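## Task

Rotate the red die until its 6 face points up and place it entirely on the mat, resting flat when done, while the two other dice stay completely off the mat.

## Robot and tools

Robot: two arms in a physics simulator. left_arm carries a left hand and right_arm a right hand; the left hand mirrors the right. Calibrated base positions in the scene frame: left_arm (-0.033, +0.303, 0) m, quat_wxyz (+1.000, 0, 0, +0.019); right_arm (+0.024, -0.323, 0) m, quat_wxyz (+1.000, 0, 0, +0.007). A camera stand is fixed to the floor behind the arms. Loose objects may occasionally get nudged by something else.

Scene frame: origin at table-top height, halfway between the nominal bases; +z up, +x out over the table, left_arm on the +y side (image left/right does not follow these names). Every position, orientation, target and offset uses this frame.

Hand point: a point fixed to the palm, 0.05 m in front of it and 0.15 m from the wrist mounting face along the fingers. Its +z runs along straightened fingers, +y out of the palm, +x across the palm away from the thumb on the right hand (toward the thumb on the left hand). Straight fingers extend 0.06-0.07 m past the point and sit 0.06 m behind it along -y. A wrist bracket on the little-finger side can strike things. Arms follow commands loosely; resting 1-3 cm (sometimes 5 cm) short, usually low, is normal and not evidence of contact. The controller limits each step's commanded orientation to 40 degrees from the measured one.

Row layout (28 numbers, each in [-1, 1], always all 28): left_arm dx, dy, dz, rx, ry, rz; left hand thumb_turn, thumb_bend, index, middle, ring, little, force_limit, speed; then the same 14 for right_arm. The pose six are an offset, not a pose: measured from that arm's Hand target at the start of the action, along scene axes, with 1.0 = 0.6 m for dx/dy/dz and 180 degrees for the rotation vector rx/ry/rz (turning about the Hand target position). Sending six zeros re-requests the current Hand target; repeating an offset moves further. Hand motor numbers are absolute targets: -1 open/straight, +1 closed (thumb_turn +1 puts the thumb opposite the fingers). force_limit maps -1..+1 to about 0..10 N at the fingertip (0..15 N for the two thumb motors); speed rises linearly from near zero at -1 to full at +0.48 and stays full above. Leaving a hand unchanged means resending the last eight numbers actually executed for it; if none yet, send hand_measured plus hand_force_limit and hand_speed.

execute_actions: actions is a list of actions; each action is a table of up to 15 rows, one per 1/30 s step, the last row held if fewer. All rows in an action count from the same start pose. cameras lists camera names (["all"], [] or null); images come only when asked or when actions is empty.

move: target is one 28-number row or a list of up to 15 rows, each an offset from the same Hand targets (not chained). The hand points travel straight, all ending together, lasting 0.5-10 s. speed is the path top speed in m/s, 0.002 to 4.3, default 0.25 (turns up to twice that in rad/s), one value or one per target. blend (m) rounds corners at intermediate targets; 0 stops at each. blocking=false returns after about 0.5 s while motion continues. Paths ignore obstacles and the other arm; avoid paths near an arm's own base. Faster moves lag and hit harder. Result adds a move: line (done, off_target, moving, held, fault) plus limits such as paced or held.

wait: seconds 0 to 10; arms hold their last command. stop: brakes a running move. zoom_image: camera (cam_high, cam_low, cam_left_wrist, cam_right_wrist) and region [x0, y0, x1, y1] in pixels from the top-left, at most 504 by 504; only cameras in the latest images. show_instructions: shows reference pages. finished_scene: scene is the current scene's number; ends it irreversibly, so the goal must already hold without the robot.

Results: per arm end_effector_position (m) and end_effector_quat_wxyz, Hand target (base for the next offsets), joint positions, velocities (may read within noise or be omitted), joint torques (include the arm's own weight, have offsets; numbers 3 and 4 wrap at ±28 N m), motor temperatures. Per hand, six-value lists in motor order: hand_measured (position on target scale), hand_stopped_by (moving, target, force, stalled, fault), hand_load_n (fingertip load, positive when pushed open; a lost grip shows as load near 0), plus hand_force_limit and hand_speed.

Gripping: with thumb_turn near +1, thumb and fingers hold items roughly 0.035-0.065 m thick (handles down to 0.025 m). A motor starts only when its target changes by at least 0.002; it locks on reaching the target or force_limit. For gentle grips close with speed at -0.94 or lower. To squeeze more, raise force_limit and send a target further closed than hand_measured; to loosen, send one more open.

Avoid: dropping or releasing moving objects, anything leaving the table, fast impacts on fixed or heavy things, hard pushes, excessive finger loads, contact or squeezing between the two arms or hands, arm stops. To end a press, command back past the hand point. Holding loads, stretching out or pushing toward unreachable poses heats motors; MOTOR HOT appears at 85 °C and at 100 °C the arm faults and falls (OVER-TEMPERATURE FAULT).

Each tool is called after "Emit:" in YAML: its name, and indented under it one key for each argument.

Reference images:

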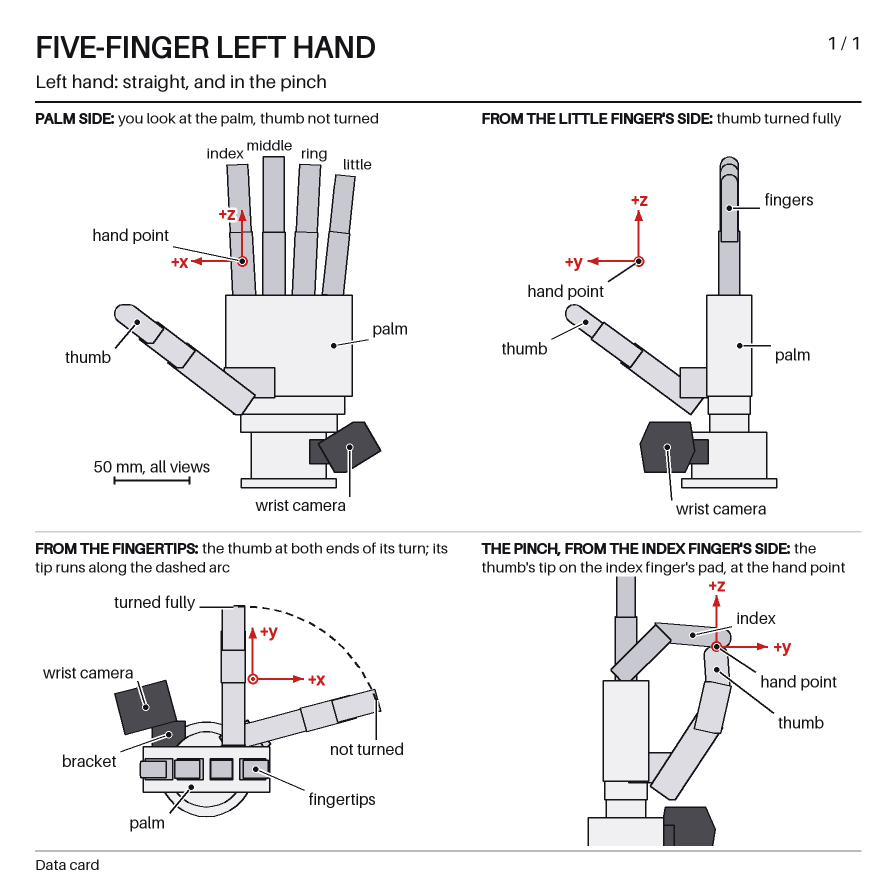

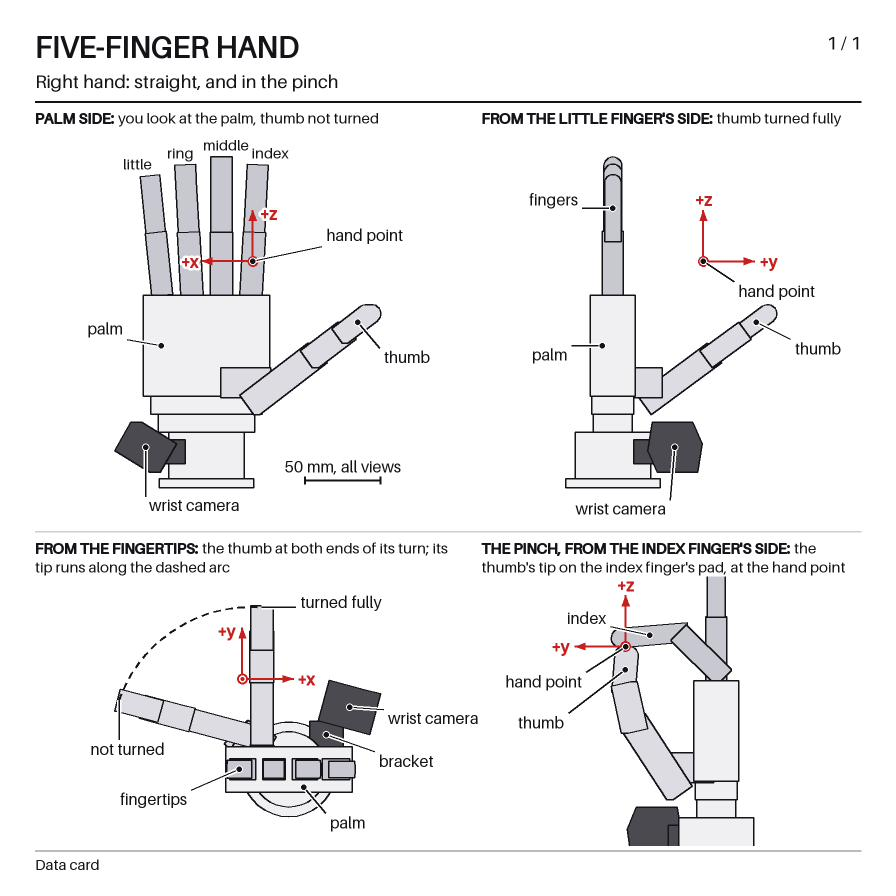

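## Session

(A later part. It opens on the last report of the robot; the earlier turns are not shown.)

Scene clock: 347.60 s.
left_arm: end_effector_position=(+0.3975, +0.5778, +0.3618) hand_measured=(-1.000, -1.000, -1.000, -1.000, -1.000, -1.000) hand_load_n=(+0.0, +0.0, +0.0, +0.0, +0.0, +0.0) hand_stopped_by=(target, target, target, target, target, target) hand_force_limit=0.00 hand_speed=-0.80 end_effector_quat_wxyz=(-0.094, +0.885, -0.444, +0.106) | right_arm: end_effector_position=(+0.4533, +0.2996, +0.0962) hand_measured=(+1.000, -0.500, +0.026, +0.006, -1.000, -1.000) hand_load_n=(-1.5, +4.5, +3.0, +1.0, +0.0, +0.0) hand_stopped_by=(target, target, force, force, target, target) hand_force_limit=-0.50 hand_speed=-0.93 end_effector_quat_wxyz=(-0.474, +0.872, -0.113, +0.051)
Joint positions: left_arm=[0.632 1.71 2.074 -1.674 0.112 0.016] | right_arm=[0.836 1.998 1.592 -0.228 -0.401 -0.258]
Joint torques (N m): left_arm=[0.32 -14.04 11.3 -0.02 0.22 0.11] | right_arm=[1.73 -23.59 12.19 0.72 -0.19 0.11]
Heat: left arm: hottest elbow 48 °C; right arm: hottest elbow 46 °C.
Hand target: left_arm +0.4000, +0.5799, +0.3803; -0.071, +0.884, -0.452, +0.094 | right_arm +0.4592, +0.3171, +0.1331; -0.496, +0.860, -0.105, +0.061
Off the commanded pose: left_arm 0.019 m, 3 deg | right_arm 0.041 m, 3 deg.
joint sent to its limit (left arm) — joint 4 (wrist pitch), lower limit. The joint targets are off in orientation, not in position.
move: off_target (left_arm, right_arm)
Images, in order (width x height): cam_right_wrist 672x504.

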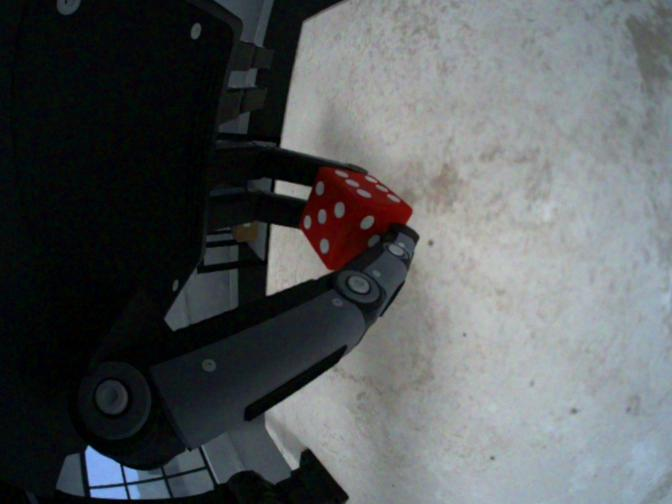

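Emit:
move:
  target:
    - [0,0,0,0,0,0,-1,-1,-1,-1,-1,-1,0,-0.8,-0.065,-0.445,0.2117,0,0,0,1,-0.5,0.25,0.25,-1,-1,-0.5,-0.93]
    - [0,0,0,0,0,0,-1,-1,-1,-1,-1,-1,0,-0.8,-0.065,-0.445,0.2117,-0.1008,-0.4043,0,1,-0.5,0.25,0.25,-1,-1,-0.5,-0.93]
  speed: 0.25
  blend: 0.03
  cameras: ["cam_right_wrist","cam_high","cam_low"]

Emit:
zoom_image:
  camera: "cam_right_wrist"
  region: [260, 120, 500, 300]

Scene clock: 367.53 s.
left_arm: end_effector_position=(+0.3975, +0.5778, +0.3618) hand_measured=(-1.000, -1.000, -1.000, -1.000, -1.000, -1.000) hand_load_n=(+0.0, +0.0, +0.0, +0.0, +0.0, +0.5) hand_stopped_by=(target, target, target, target, target, target) hand_force_limit=0.00 hand_speed=-0.80 end_effector_quat_wxyz=(-0.094, +0.885, -0.444, +0.106) | right_arm: end_effector_position=(+0.4206, +0.0467, +0.2534) hand_measured=(+1.000, -0.500, +0.026, +0.006, -1.000, -1.000) hand_load_n=(-1.0, +4.5, +3.5, +1.0, +0.0, +0.0) hand_stopped_by=(target, target, force, force, target, target) hand_force_limit=-0.50 hand_speed=-0.93 end_effector_quat_wxyz=(-0.329, +0.729, +0.213, +0.561)
Joint positions: left_arm=[0.632 1.71 2.074 -1.674 0.112 0.016] | right_arm=[0.846 1.179 0.726 0.298 0.043 -1.318]
Joint torques (N m): left_arm=[0.32 -14.04 11.3 -0.02 0.22 0.11] | right_arm=[1.67 -8.76 8.47 2.14 -0.01 -0.19]
Heat: left arm: hottest elbow 48 °C; right arm: hottest elbow 48 °C.
Hand target: left_arm +0.4000, +0.5799, +0.3803; -0.071, +0.884, -0.452, +0.094 | right_arm +0.4201, +0.0501, +0.2599; -0.329, +0.719, +0.219, +0.571
Off the commanded pose: left_arm 0.019 m, 3 deg | right_arm 0.008 m, 2 deg.
joint sent to its limit (left arm) — joint 4 (wrist pitch), lower limit. The joint targets are off in orientation, not in position.
move: off_target (left_arm)
Images, in order (width x height): cam_high 672x504, cam_low 672x504, cam_right_wrist 672x504.

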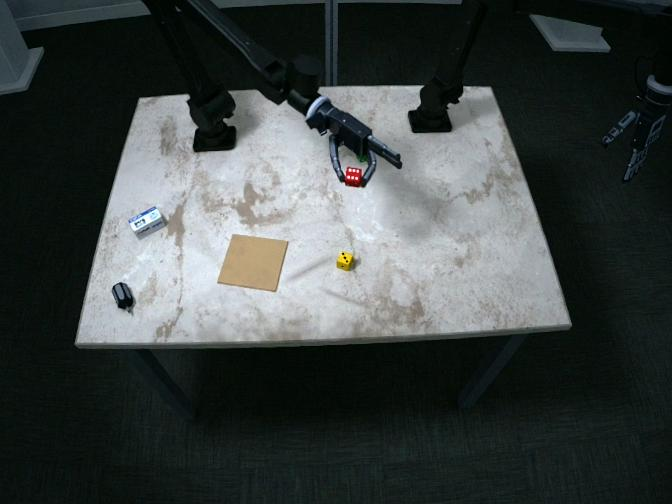

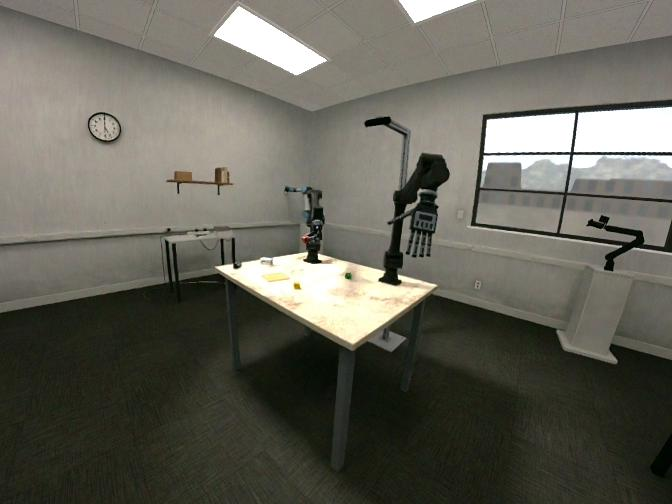

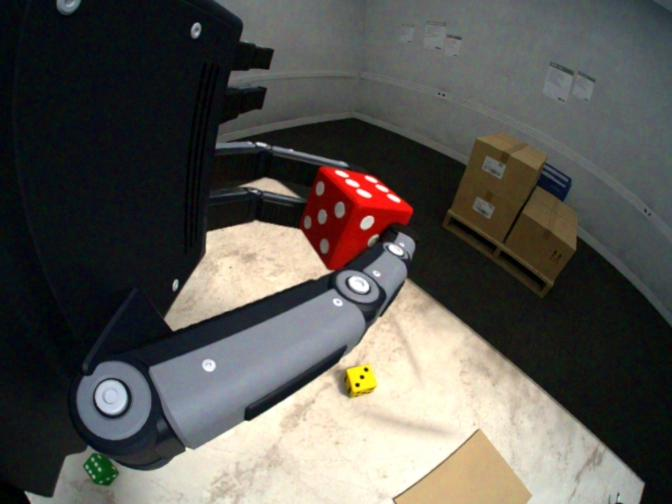

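Scaled by 2.100 from the camera's 672x504 image, which has a finer 960x720 frame.

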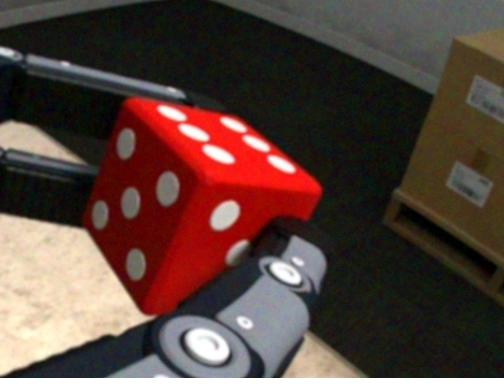

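Emit:
zoom_image:
  camera: "cam_high"
  region: [310, 130, 400, 200]

Scaled by 5.600 from the camera's 672x504 image, which has a finer 960x720 frame.

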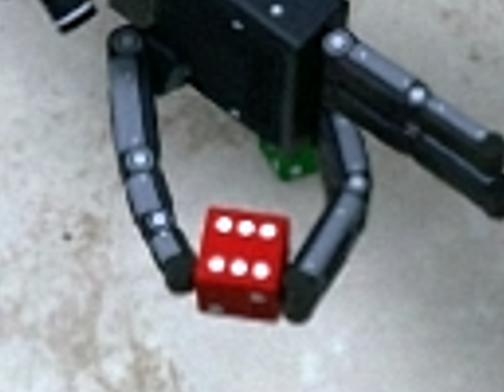

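Emit:
move:
  target: [0,0,0,0,0,0,-1,-1,-1,-1,-1,-1,0,-0.8,0.0365,-0.392,-0.15,0,0,-0.161,1,-0.5,0.25,0.25,-1,-1,-0.5,-0.93]
  speed: 0.25
  cameras: ["cam_right_wrist","cam_high"]

Emit:
zoom_image:
  camera: "cam_high"
  region: [200, 180, 320, 300]

Scene clock: 378.57 s.
left_arm: end_effector_position=(+0.3975, +0.5778, +0.3618) hand_measured=(-1.000, -1.000, -1.000, -1.000, -1.000, -1.000) hand_load_n=(+0.0, +0.0, +0.0, +0.0, +0.0, +0.0) hand_stopped_by=(target, target, target, target, target, target) hand_force_limit=0.00 hand_speed=-0.80 end_effector_quat_wxyz=(-0.094, +0.885, -0.444, +0.106) | right_arm: end_effector_position=(+0.4396, -0.1851, +0.1594) hand_measured=(+1.000, -0.502, +0.026, +0.006, -1.000, -1.000) hand_load_n=(-1.5, +4.5, +3.5, +1.0, +0.0, +0.0) hand_stopped_by=(target, target, force, force, target, target) hand_force_limit=-0.50 hand_speed=-0.93 end_effector_quat_wxyz=(-0.170, +0.763, +0.038, +0.623)
Joint positions: left_arm=[0.632 1.71 2.074 -1.674 0.112 0.016] | right_arm=[0.513 1.058 0.355 0.533 0.208 -1.318]
Joint torques (N m): left_arm=[0.32 -14.04 11.3 0.01 0.21 0.11] | right_arm=[0.73 -6.01 7.66 2.11 -0.11 0.01]
Heat: left arm: hottest elbow 48 °C; right arm: hottest elbow 46 °C.
Hand target: left_arm +0.4000, +0.5799, +0.3803; -0.071, +0.884, -0.452, +0.094 | right_arm +0.4421, -0.1851, +0.1701; -0.176, +0.751, +0.032, +0.636
Off the commanded pose: left_arm 0.019 m, 3 deg | right_arm 0.011 m, 2 deg.
joint sent to its limit (left arm) — joint 4 (wrist pitch), lower limit. The joint targets are off in orientation, not in position.
move: off_target (left_arm, right_arm)
Images, in order (width x height): cam_high 672x504, cam_right_wrist 672x504.

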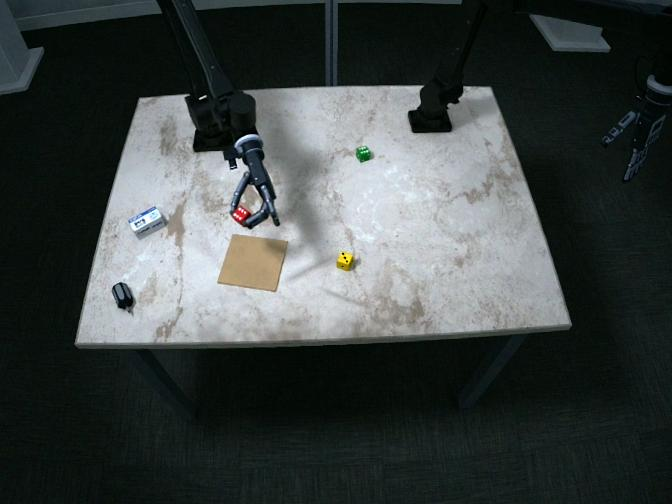

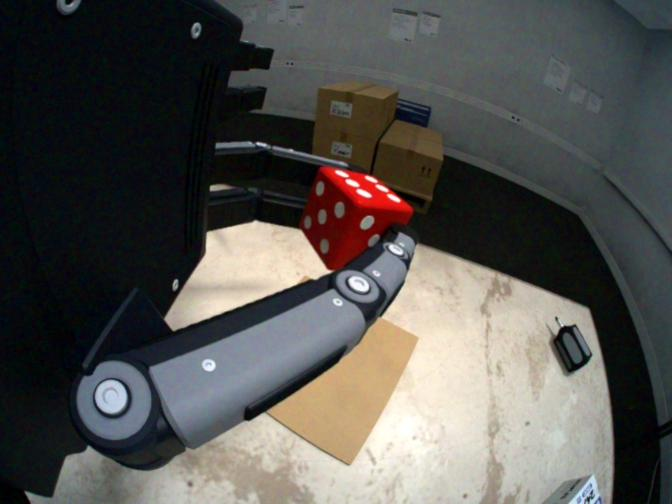

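Scaled by 4.200 from the camera's 672x504 image, which has a finer 960x720 frame.

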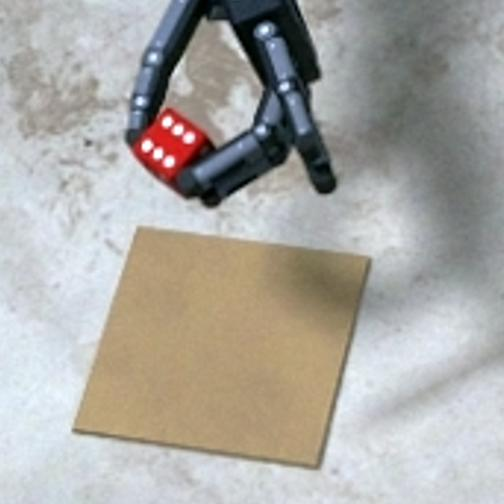

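Emit:
move:
  target: [0,0,0,0,0,0,-1,-1,-1,-1,-1,-1,0,-0.8,0.0217,0.01,-0.133,0,0,0,1,-0.5,0.25,0.25,-1,-1,-0.5,-0.93]
  speed: 0.15
  cameras: ["cam_right_wrist","cam_high"]

Emit:
zoom_image:
  camera: "cam_high"
  region: [200, 180, 320, 300]

Scene clock: 385.37 s.
left_arm: end_effector_position=(+0.3975, +0.5778, +0.3618) hand_measured=(-1.000, -1.000, -1.000, -1.000, -1.000, -1.000) hand_load_n=(+0.0, +0.0, +0.0, +0.0, +0.0, +0.0) hand_stopped_by=(target, target, target, target, target, target) hand_force_limit=0.00 hand_speed=-0.80 end_effector_quat_wxyz=(-0.094, +0.885, -0.444, +0.106) | right_arm: end_effector_position=(+0.4531, -0.1766, +0.0843) hand_measured=(+1.000, -0.502, +0.026, +0.006, -1.000, -1.000) hand_load_n=(-1.0, +4.5, +3.0, +1.0, +0.0, +0.0) hand_stopped_by=(target, target, force, force, target, target) hand_force_limit=-0.50 hand_speed=-0.93 end_effector_quat_wxyz=(-0.173, +0.759, +0.038, +0.626)
Joint positions: left_arm=[0.632 1.71 2.074 -1.674 0.112 0.016] | right_arm=[0.513 1.438 0.306 0.973 0.204 -1.318]
Joint torques (N m): left_arm=[0.32 -14.04 11.3 0.01 0.21 0.12] | right_arm=[0.26 -7.88 4.77 2.15 -0.13 0]
Heat: left arm: hottest elbow 48 °C; right arm: hottest elbow 46 °C.
Hand target: left_arm +0.4000, +0.5799, +0.3803; -0.071, +0.884, -0.452, +0.094 | right_arm +0.4551, -0.1791, +0.0902; -0.176, +0.751, +0.032, +0.636
Off the commanded pose: left_arm 0.019 m, 3 deg | right_arm 0.007 m, 2 deg.
joint sent to its limit (left arm) — joint 4 (wrist pitch), lower limit. The joint targets are off in orientation, not in position.
move: off_target (left_arm)
Images, in order (width x height): cam_high 672x504, cam_right_wrist 672x504.

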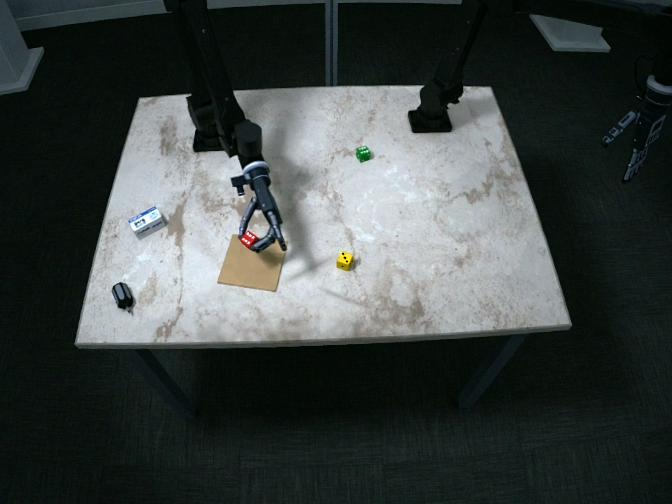

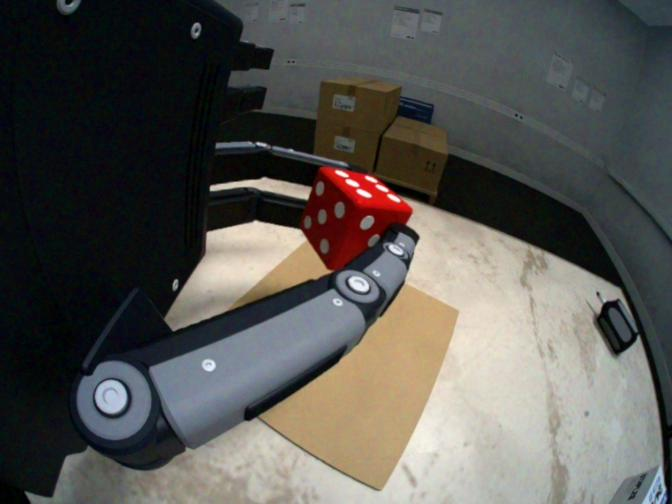

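Scaled by 4.200 from the camera's 672x504 image, which has a finer 960x720 frame.

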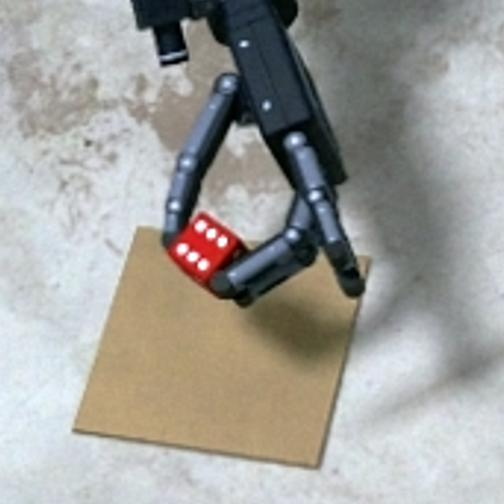

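Emit:
move:
  target: [0,0,0,0,0,0,-1,-1,-1,-1,-1,-1,0,-0.8,0,0,-0.0717,0,0,0,1,-0.5,0.25,0.25,-1,-1,-0.5,-0.93]
  speed: 0.08
  cameras: ["cam_right_wrist","cam_high"]

Emit:
zoom_image:
  camera: "cam_high"
  region: [200, 180, 320, 300]

Scene clock: 394.23 s.
left_arm: end_effector_position=(+0.3975, +0.5778, +0.3618) hand_measured=(-1.000, -1.000, -1.000, -1.000, -1.000, -1.000) hand_load_n=(+0.0, +0.0, +0.5, +0.0, +0.0, +0.0) hand_stopped_by=(target, target, target, target, target, target) hand_force_limit=0.00 hand_speed=-0.80 end_effector_quat_wxyz=(-0.094, +0.885, -0.444, +0.106) | right_arm: end_effector_position=(+0.4540, -0.1761, +0.0443) hand_measured=(+1.000, -0.502, +0.026, +0.006, -1.000, -1.000) hand_load_n=(-1.0, +4.5, +3.5, +0.5, +0.0, +0.0) hand_stopped_by=(target, target, force, force, target, target) hand_force_limit=-0.50 hand_speed=-0.93 end_effector_quat_wxyz=(-0.175, +0.757, +0.037, +0.629)
Joint positions: left_arm=[0.632 1.71 2.074 -1.674 0.112 0.016] | right_arm=[0.513 1.664 0.296 1.217 0.204 -1.318]
Joint torques (N m): left_arm=[0.32 -14.04 11.3 -0.02 0.22 0.11] | right_arm=[0.44 -8.88 3.1 2.11 -0.13 0.01]
Heat: left arm: hottest elbow 48 °C; right arm: hottest elbow 44 °C.
Hand target: left_arm +0.4000, +0.5799, +0.3803; -0.071, +0.884, -0.452, +0.094 | right_arm +0.4551, -0.1791, +0.0472; -0.176, +0.751, +0.032, +0.636
Off the commanded pose: left_arm 0.019 m, 3 deg | right_arm 0.004 m, 1 deg.
joint sent to its limit (left arm) — joint 4 (wrist pitch), lower limit. The joint targets are off in orientation, not in position.
move: off_target (left_arm)
Images, in order (width x height): cam_high 672x504, cam_right_wrist 672x504.

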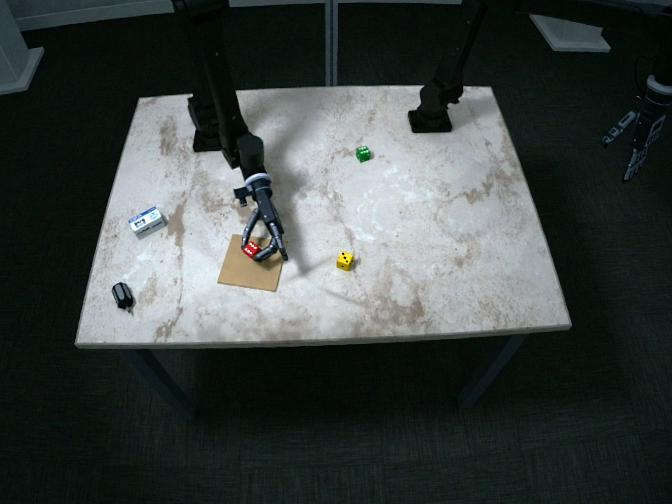

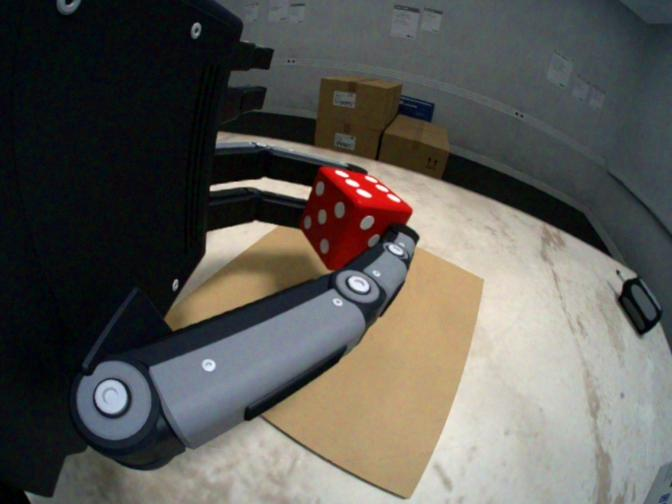

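Scaled by 4.200 from the camera's 672x504 image, which has a finer 960x720 frame.

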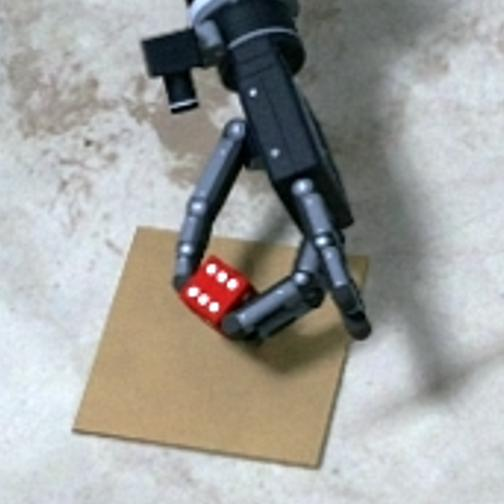

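Emit:
move:
  target: [0,0,0,0,0,0,-1,-1,-1,-1,-1,-1,0,-0.8,0.008,0,-0.0333,0,0,0,1,-0.5,0.25,0.25,-1,-1,-0.5,-0.93]
  speed: 0.05
  cameras: ["cam_right_wrist","cam_high"]

Emit:
zoom_image:
  camera: "cam_high"
  region: [200, 180, 320, 300]

Scene clock: 398.63 s.
left_arm: end_effector_position=(+0.3975, +0.5778, +0.3618) hand_measured=(-1.000, -1.000, -1.000, -1.000, -1.000, -1.000) hand_load_n=(+0.0, +0.0, +0.0, +0.0, +0.0, +0.0) hand_stopped_by=(target, target, target, target, target, target) hand_force_limit=0.00 hand_speed=-0.80 end_effector_quat_wxyz=(-0.094, +0.885, -0.444, +0.106) | right_arm: end_effector_position=(+0.4524, -0.1779, +0.0212) hand_measured=(+1.000, -0.502, +0.026, +0.006, -1.000, -1.000) hand_load_n=(-1.5, +4.5, +3.5, +1.0, +0.0, +0.0) hand_stopped_by=(target, target, force, force, target, target) hand_force_limit=-0.50 hand_speed=-0.93 end_effector_quat_wxyz=(-0.174, +0.760, +0.039, +0.625)
Joint positions: left_arm=[0.632 1.71 2.074 -1.674 0.112 0.016] | right_arm=[0.509 1.776 0.296 1.316 0.197 -1.318]
Joint torques (N m): left_arm=[0.32 -14.04 11.3 -0.01 0.22 0.12] | right_arm=[0.21 -9.17 3.37 2.09 -0.17 0]
Heat: left arm: hottest elbow 48 °C; right arm: hottest elbow 44 °C.
Hand target: left_arm +0.4000, +0.5799, +0.3803; -0.071, +0.884, -0.452, +0.094 | right_arm +0.4599, -0.1790, +0.0273; -0.176, +0.751, +0.032, +0.636
Off the commanded pose: left_arm 0.019 m, 3 deg | right_arm 0.010 m, 2 deg.
joint sent to its limit (left arm) — joint 4 (wrist pitch), lower limit. The joint targets are off in orientation, not in position.
move: off_target (left_arm)
Images, in order (width x height): cam_high 672x504, cam_right_wrist 672x504.

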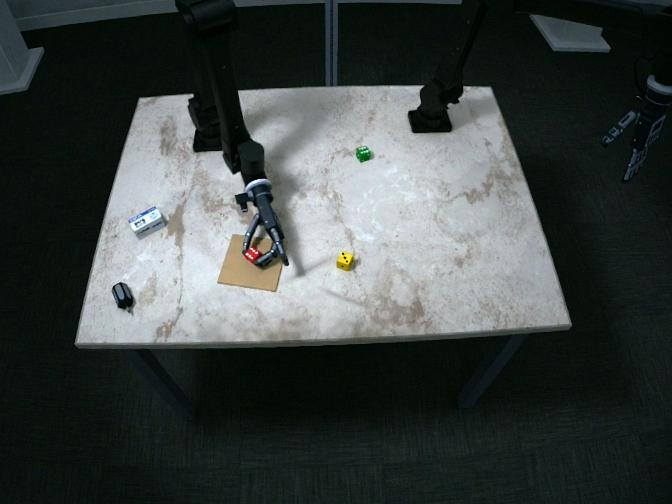

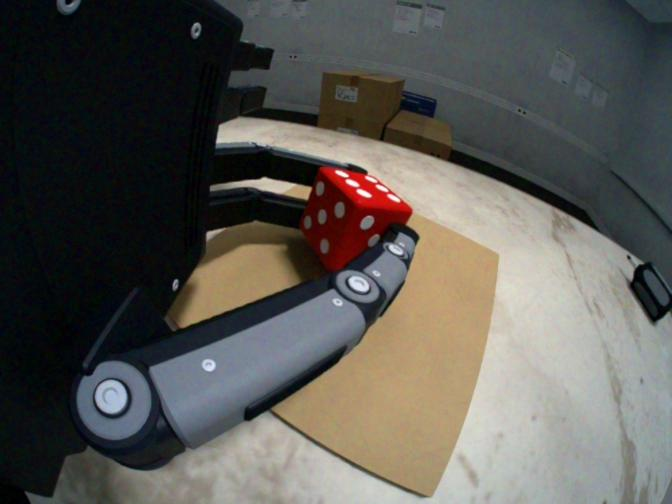

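Scaled by 4.200 from the camera's 672x504 image, which has a finer 960x720 frame.

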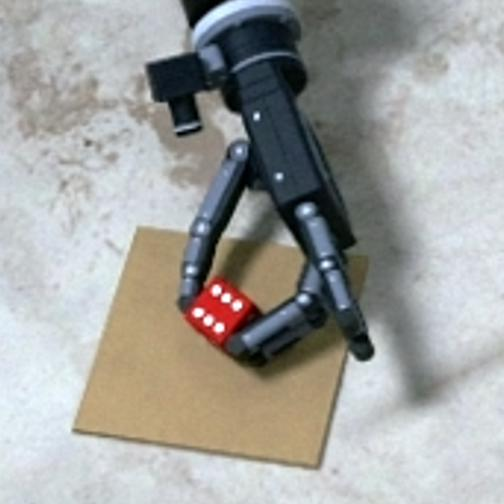

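Emit:
move:
  target: [0,0,0,0,0,0,-1,-1,-1,-1,-1,-1,0,-0.8,0.0,0,-0.0233,0,0,0,1,-0.5,0.25,0.25,-1,-1,-0.5,-0.93]
  speed: 0.03
  cameras: ["cam_right_wrist","cam_high"]

Emit:
zoom_image:
  camera: "cam_high"
  region: [200, 180, 320, 300]

Emit:
zoom_image:
  camera: "cam_right_wrist"
  region: [260, 120, 500, 300]

Scene clock: 402.33 s.
left_arm: end_effector_position=(+0.3975, +0.5778, +0.3618) hand_measured=(-1.000, -1.000, -1.000, -1.000, -1.000, -1.000) hand_load_n=(-0.5, +0.0, +0.0, +0.0, +0.0, +0.0) hand_stopped_by=(target, target, target, target, target, target) hand_force_limit=0.00 hand_speed=-0.80 end_effector_quat_wxyz=(-0.094, +0.885, -0.444, +0.106) | right_arm: end_effector_position=(+0.4541, -0.1782, +0.0165) hand_measured=(+1.000, -0.502, +0.026, +0.006, -1.000, -1.000) hand_load_n=(-1.5, +4.5, +2.5, +1.0, +0.0, +0.0) hand_stopped_by=(target, target, force, force, target, target) hand_force_limit=-0.50 hand_speed=-0.93 end_effector_quat_wxyz=(-0.175, +0.752, +0.038, +0.634)
Joint positions: left_arm=[0.632 1.71 2.074 -1.674 0.112 0.016] | right_arm=[0.508 1.839 0.3 1.401 0.2 -1.326]
Joint torques (N m): left_arm=[0.32 -14.04 11.29 -0.02 0.22 0.11] | right_arm=[0.15 -8.41 3.15 1.66 -0.16 0]
Heat: left arm: hottest elbow 48 °C; right arm: hottest elbow 43 °C.
Hand target: left_arm +0.4000, +0.5799, +0.3803; -0.071, +0.884, -0.452, +0.094 | right_arm +0.4599, -0.1792, +0.0133; -0.176, +0.751, +0.032, +0.636
Off the commanded pose: left_arm 0.019 m, 3 deg | right_arm 0.007 m, 1 deg.
joint sent to its limit (left arm) — joint 4 (wrist pitch), lower limit. The joint targets are off in orientation, not in position.
move: off_target (left_arm)
Images, in order (width x height): cam_high 672x504, cam_right_wrist 672x504.

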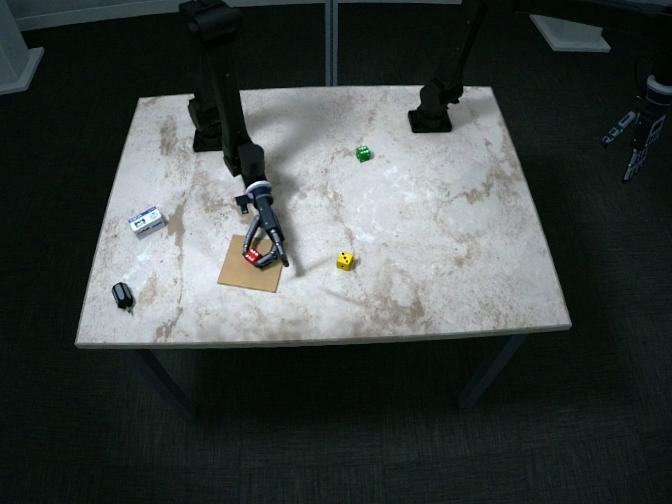

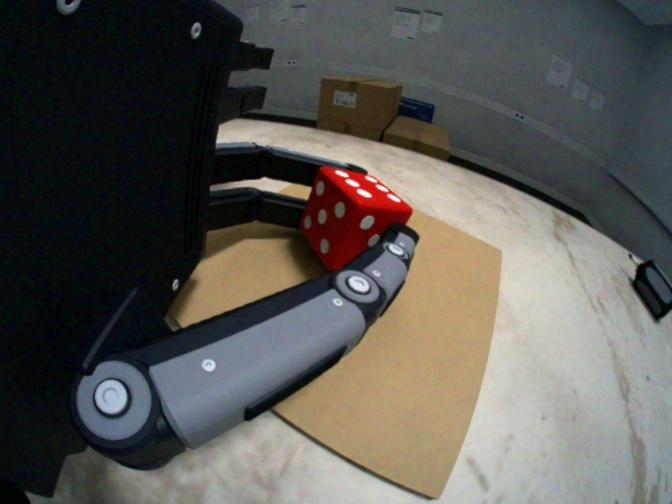

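Scaled by 4.200 from the camera's 672x504 image, which has a finer 960x720 frame.

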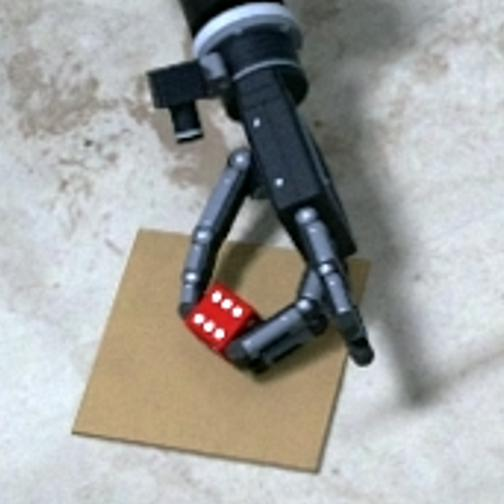

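Scaled by 2.100 from the camera's 672x504 image, which has a finer 960x720 frame.

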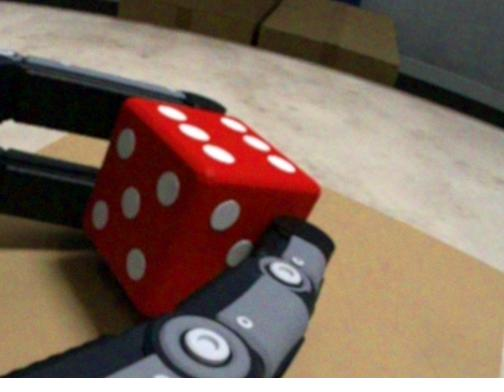

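Emit:
move:
  target:
    - [0,0,0,0,0,0,-1,-1,-1,-1,-1,-1,0,-0.8, 0,0,-0.012,0,0,0,1,-0.5,0.25,0.25,-1,-1,-0.5,-0.93]
  speed: 0.03
  cameras: ["cam_high"]

Scene clock: 416.20 s.
left_arm: end_effector_position=(+0.3975, +0.5778, +0.3618) hand_measured=(-1.000, -1.000, -1.000, -1.000, -1.000, -1.000) hand_load_n=(+0.0, +0.0, +0.0, +0.0, +0.0, +0.0) hand_stopped_by=(target, target, target, target, target, target) hand_force_limit=0.00 hand_speed=-0.80 end_effector_quat_wxyz=(-0.094, +0.885, -0.444, +0.106) | right_arm: end_effector_position=(+0.4565, -0.1778, +0.0156) hand_measured=(+1.000, -0.502, +0.026, +0.006, -1.000, -1.000) hand_load_n=(-1.5, +5.0, +2.0, +0.5, +0.0, +0.0) hand_stopped_by=(target, target, force, force, target, target) hand_force_limit=-0.50 hand_speed=-0.93 end_effector_quat_wxyz=(-0.176, +0.746, +0.035, +0.641)
Joint positions: left_arm=[0.632 1.71 2.074 -1.674 0.112 0.016] | right_arm=[0.508 1.871 0.306 1.445 0.204 -1.326]
Joint torques (N m): left_arm=[0.32 -14.1 11.29 -0.03 0.22 0.11] | right_arm=[0.09 -8 2.8 1.36 -0.13 0]
Motor temperatures (°C): left_arm=[31 33 48 28 27 26] | right_arm=[33 33 42 28 29 26]
Heat: left arm: hottest elbow 48 °C; right arm: hottest elbow 42 °C.
Hand target: left_arm +0.4000, +0.5799, +0.3803; -0.071, +0.884, -0.452, +0.094 | right_arm +0.4599, -0.1792, +0.0061; -0.176, +0.751, +0.032, +0.636
Off the commanded pose: left_arm 0.019 m, 3 deg | right_arm 0.010 m, 1 deg.
joint sent to its limit (left arm) — joint 4 (wrist pitch), lower limit. The joint targets are off in orientation, not in position.
move: off_target (left_arm)
Images, in order (width x height): cam_high 672x504.

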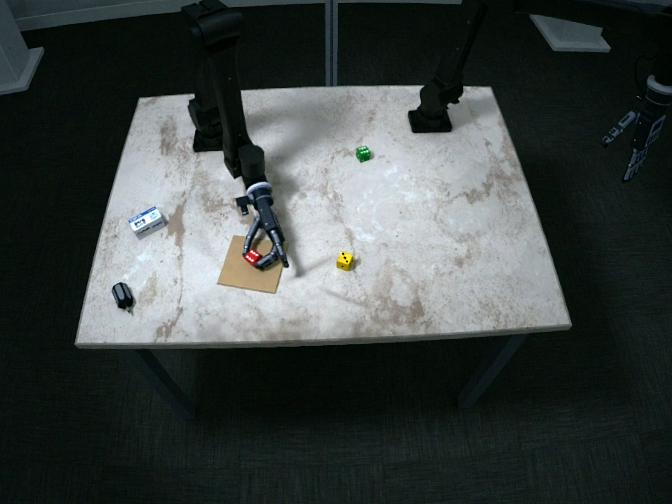

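Emit:
zoom_image:
  camera: "cam_high"
  region: [200, 215, 310, 305]

Emit:
move:
  target:
    - [0,0,0,0,0,0,-1,-1,-1,-1,-1,-1,0,-0.8, 0,0,0,0,0,0,1,-0.75,-0.3,-0.3,-1,-1,-0.5,-0.85]
  speed: 0.03
  cameras: ["cam_high"]

Emit:
zoom_image:
  camera: "cam_high"
  region: [200, 215, 310, 305]

Scaled by 4.582 from the camera's 672x504 image, which has a finer 960x720 frame.

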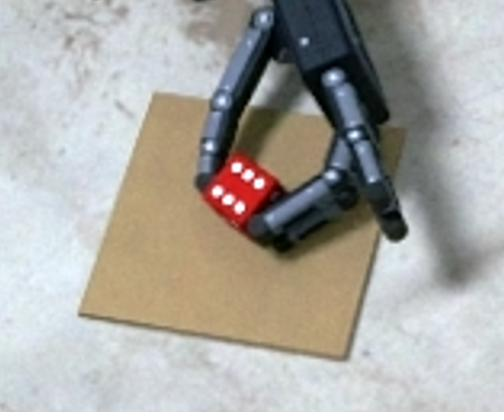

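Scene clock: 420.73 s.
left_arm: end_effector_position=(+0.3975, +0.5778, +0.3618) hand_measured=(-1.000, -1.000, -1.000, -1.000, -1.000, -1.000) hand_load_n=(+0.0, +0.0, +0.0, +0.0, +0.0, +0.0) hand_stopped_by=(target, target, target, target, target, target) hand_force_limit=0.00 hand_speed=-0.80 end_effector_quat_wxyz=(-0.094, +0.885, -0.444, +0.106) | right_arm: end_effector_position=(+0.4573, -0.1795, +0.0164) hand_measured=(+1.000, -0.750, -0.300, -0.300, -1.000, -1.000) hand_load_n=(+0.5, +0.0, -2.0, +0.0, +0.0, +0.0) hand_stopped_by=(target, target, target, target, target, target) hand_force_limit=-0.50 hand_speed=-0.85 end_effector_quat_wxyz=(-0.175, +0.746, +0.034, +0.642)
Joint positions: left_arm=[0.632 1.71 2.074 -1.674 0.112 0.016] | right_arm=[0.504 1.871 0.306 1.448 0.204 -1.326]
Joint torques (N m): left_arm=[0.26 -14.04 11.3 -0.01 0.22 0.11] | right_arm=[0.62 -8 2.85 1.24 -0.17 0.01]
Heat: left arm: hottest elbow 48 °C; right arm: hottest elbow 41 °C.
Hand target: left_arm +0.4000, +0.5799, +0.3803; -0.071, +0.884, -0.452, +0.094 | right_arm +0.4599, -0.1792, +0.0061; -0.176, +0.751, +0.032, +0.636
Off the commanded pose: left_arm 0.019 m, 3 deg | right_arm 0.011 m, 1 deg.
joint sent to its limit (left arm) — joint 4 (wrist pitch), lower limit. The joint targets are off in orientation, not in position.
move: off_target (left_arm, right_arm)
Images, in order (width x height): cam_high 672x504.

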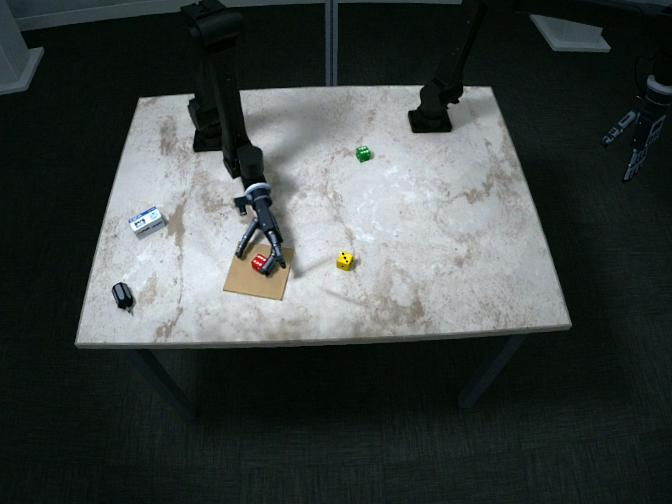

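Scaled by 4.582 from the camera's 672x504 image, which has a finer 960x720 frame.

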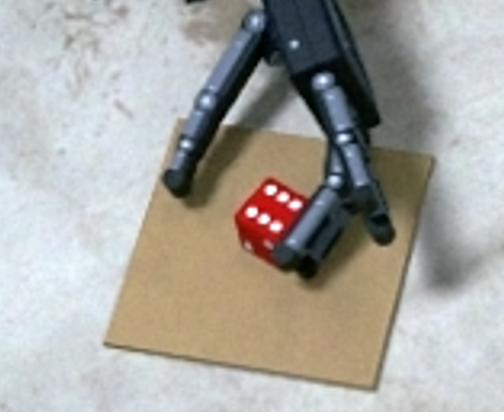

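Emit:
move:
  target:
    - [0,0,0,0,0,0,-1,-1,-1,-1,-1,-1,0,-0.8, 0,0,0.008,0,0,0,1,-0.75,-0.7,-0.7,-1,-1,-0.5,-0.85]
  speed: 0.03
  cameras: ["cam_high"]

Emit:
zoom_image:
  camera: "cam_high"
  region: [200, 215, 310, 305]

Scene clock: 425.90 s.
left_arm: end_effector_position=(+0.3975, +0.5778, +0.3618) hand_measured=(-1.000, -1.000, -1.000, -1.000, -1.000, -1.000) hand_load_n=(+0.0, +0.0, +0.0, +0.0, +0.0, +0.0) hand_stopped_by=(target, target, target, target, target, target) hand_force_limit=0.00 hand_speed=-0.80 end_effector_quat_wxyz=(-0.094, +0.885, -0.444, +0.106) | right_arm: end_effector_position=(+0.4569, -0.1797, +0.0149) hand_measured=(+1.000, -0.750, -0.700, -0.700, -1.000, -1.000) hand_load_n=(+0.5, +0.0, -0.5, +0.0, +0.0, +0.0) hand_stopped_by=(target, target, target, target, target, target) hand_force_limit=-0.50 hand_speed=-0.85 end_effector_quat_wxyz=(-0.174, +0.747, +0.034, +0.640)
Joint positions: left_arm=[0.632 1.71 2.074 -1.674 0.112 0.016] | right_arm=[0.504 1.871 0.306 1.442 0.204 -1.326]
Joint torques (N m): left_arm=[0.32 -14.1 11.3 0.01 0.21 0.11] | right_arm=[0.44 -10.23 2.59 0.64 -0.2 0.01]
Heat: left arm: hottest elbow 48 °C; right arm: hottest elbow 41 °C.
Hand target: left_arm +0.4000, +0.5799, +0.3803; -0.071, +0.884, -0.452, +0.094 | right_arm +0.4599, -0.1792, +0.0109; -0.176, +0.751, +0.032, +0.636
Off the commanded pose: left_arm 0.019 m, 3 deg | right_arm 0.005 m, 1 deg.
joint sent to its limit (left arm) — joint 4 (wrist pitch), lower limit. The joint targets are off in orientation, not in position.
move: off_target (left_arm)
Images, in order (width x height): cam_high 672x504.

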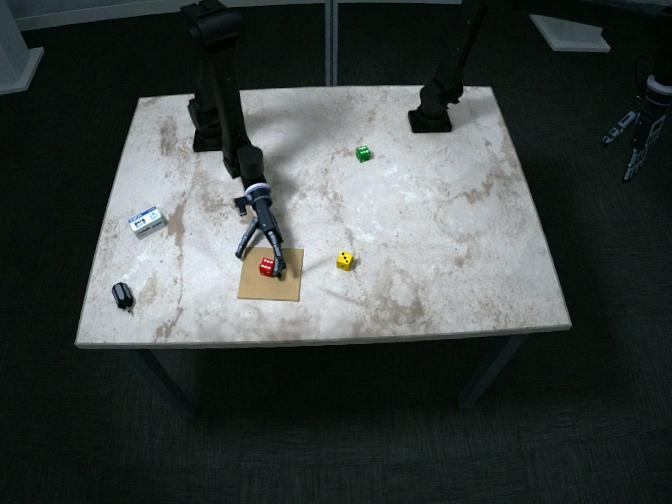

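Scaled by 4.582 from the camera's 672x504 image, which has a finer 960x720 frame.

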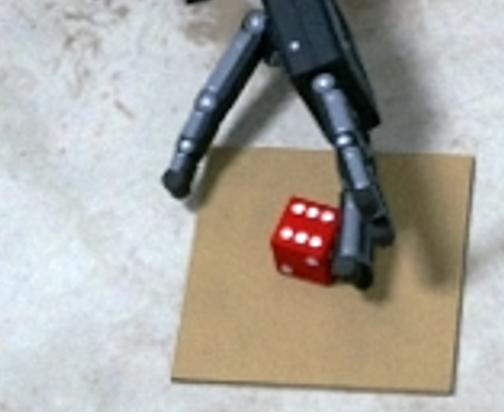

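Emit:
move:
  target:
    - [0,0,0,0,0,0,-1,-1,-1,-1,-1,-1,0,-0.8, 0,0,0.07,0,0,0,1,-0.75,-0.7,-0.7,-1,-1,-0.5,-0.85]
    - [0,0,0,0,0,0,-1,-1,-1,-1,-1,-1,0,-0.8, -0.1,0,0.25,0,0,0,1,-0.75,-0.7,-0.7,-1,-1,-0.5,-0.85]
  speed: [0.04,0.15]
  cameras: ["cam_high"]

Emit:
zoom_image:
  camera: "cam_high"
  region: [230, 215, 390, 315]

Scene clock: 431.63 s.
left_arm: end_effector_position=(+0.3975, +0.5778, +0.3618) hand_measured=(-1.000, -1.000, -1.000, -1.000, -1.000, -1.000) hand_load_n=(+0.0, +0.0, +0.0, +0.0, +0.0, +0.0) hand_stopped_by=(target, target, target, target, target, target) hand_force_limit=0.00 hand_speed=-0.80 end_effector_quat_wxyz=(-0.094, +0.885, -0.444, +0.106) | right_arm: end_effector_position=(+0.3976, -0.1839, +0.1570) hand_measured=(+1.000, -0.750, -0.700, -0.700, -1.000, -1.000) hand_load_n=(+0.0, +0.0, +0.0, +0.0, +0.0, +0.0) hand_stopped_by=(target, target, target, target, target, target) hand_force_limit=-0.50 hand_speed=-0.85 end_effector_quat_wxyz=(-0.172, +0.752, +0.036, +0.636)
Joint positions: left_arm=[0.632 1.71 2.074 -1.674 0.112 0.016] | right_arm=[0.619 0.938 0.259 0.539 0.318 -1.31]
Joint torques (N m): left_arm=[0.26 -14.1 11.29 -0.02 0.21 0.11] | right_arm=[1.9 -2.9 8.69 0.96 0.05 0.11]
Heat: left arm: hottest elbow 48 °C; right arm: hottest elbow 40 °C.
Hand target: left_arm +0.4000, +0.5799, +0.3803; -0.071, +0.884, -0.452, +0.094 | right_arm +0.3999, -0.1791, +0.1609; -0.176, +0.751, +0.032, +0.636
Off the commanded pose: left_arm 0.019 m, 3 deg | right_arm 0.007 m, 1 deg.
joint sent to its limit (left arm) — joint 4 (wrist pitch), lower limit. The joint targets are off in orientation, not in position.
move: off_target (left_arm)
Images, in order (width x height): cam_high 672x504.

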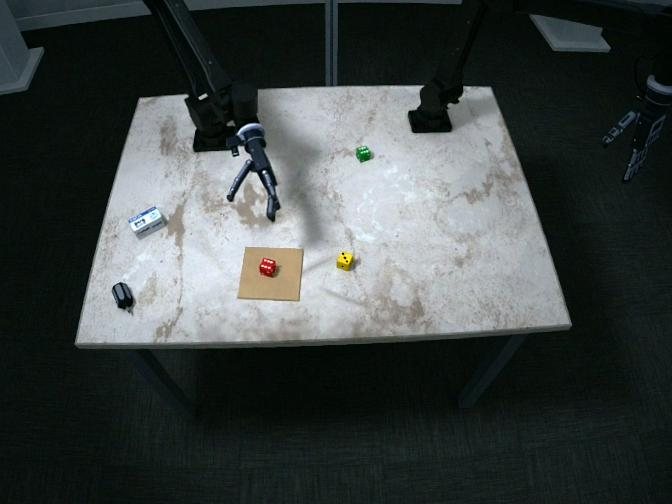

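Scaled by 3.150 from the camera's 672x504 image, which has a finer 960x720 frame.

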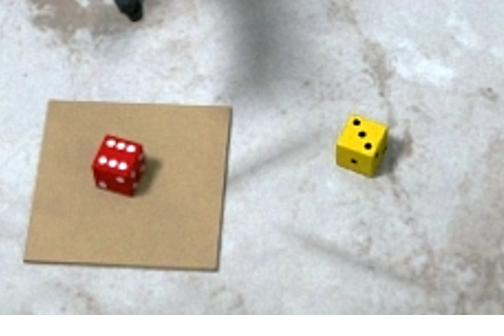

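6 is on top, the die sits flat on the mat, and the other two dice are off it.

Emit:
finished_scene:
  scene: 2

The scene is finished: the task was done.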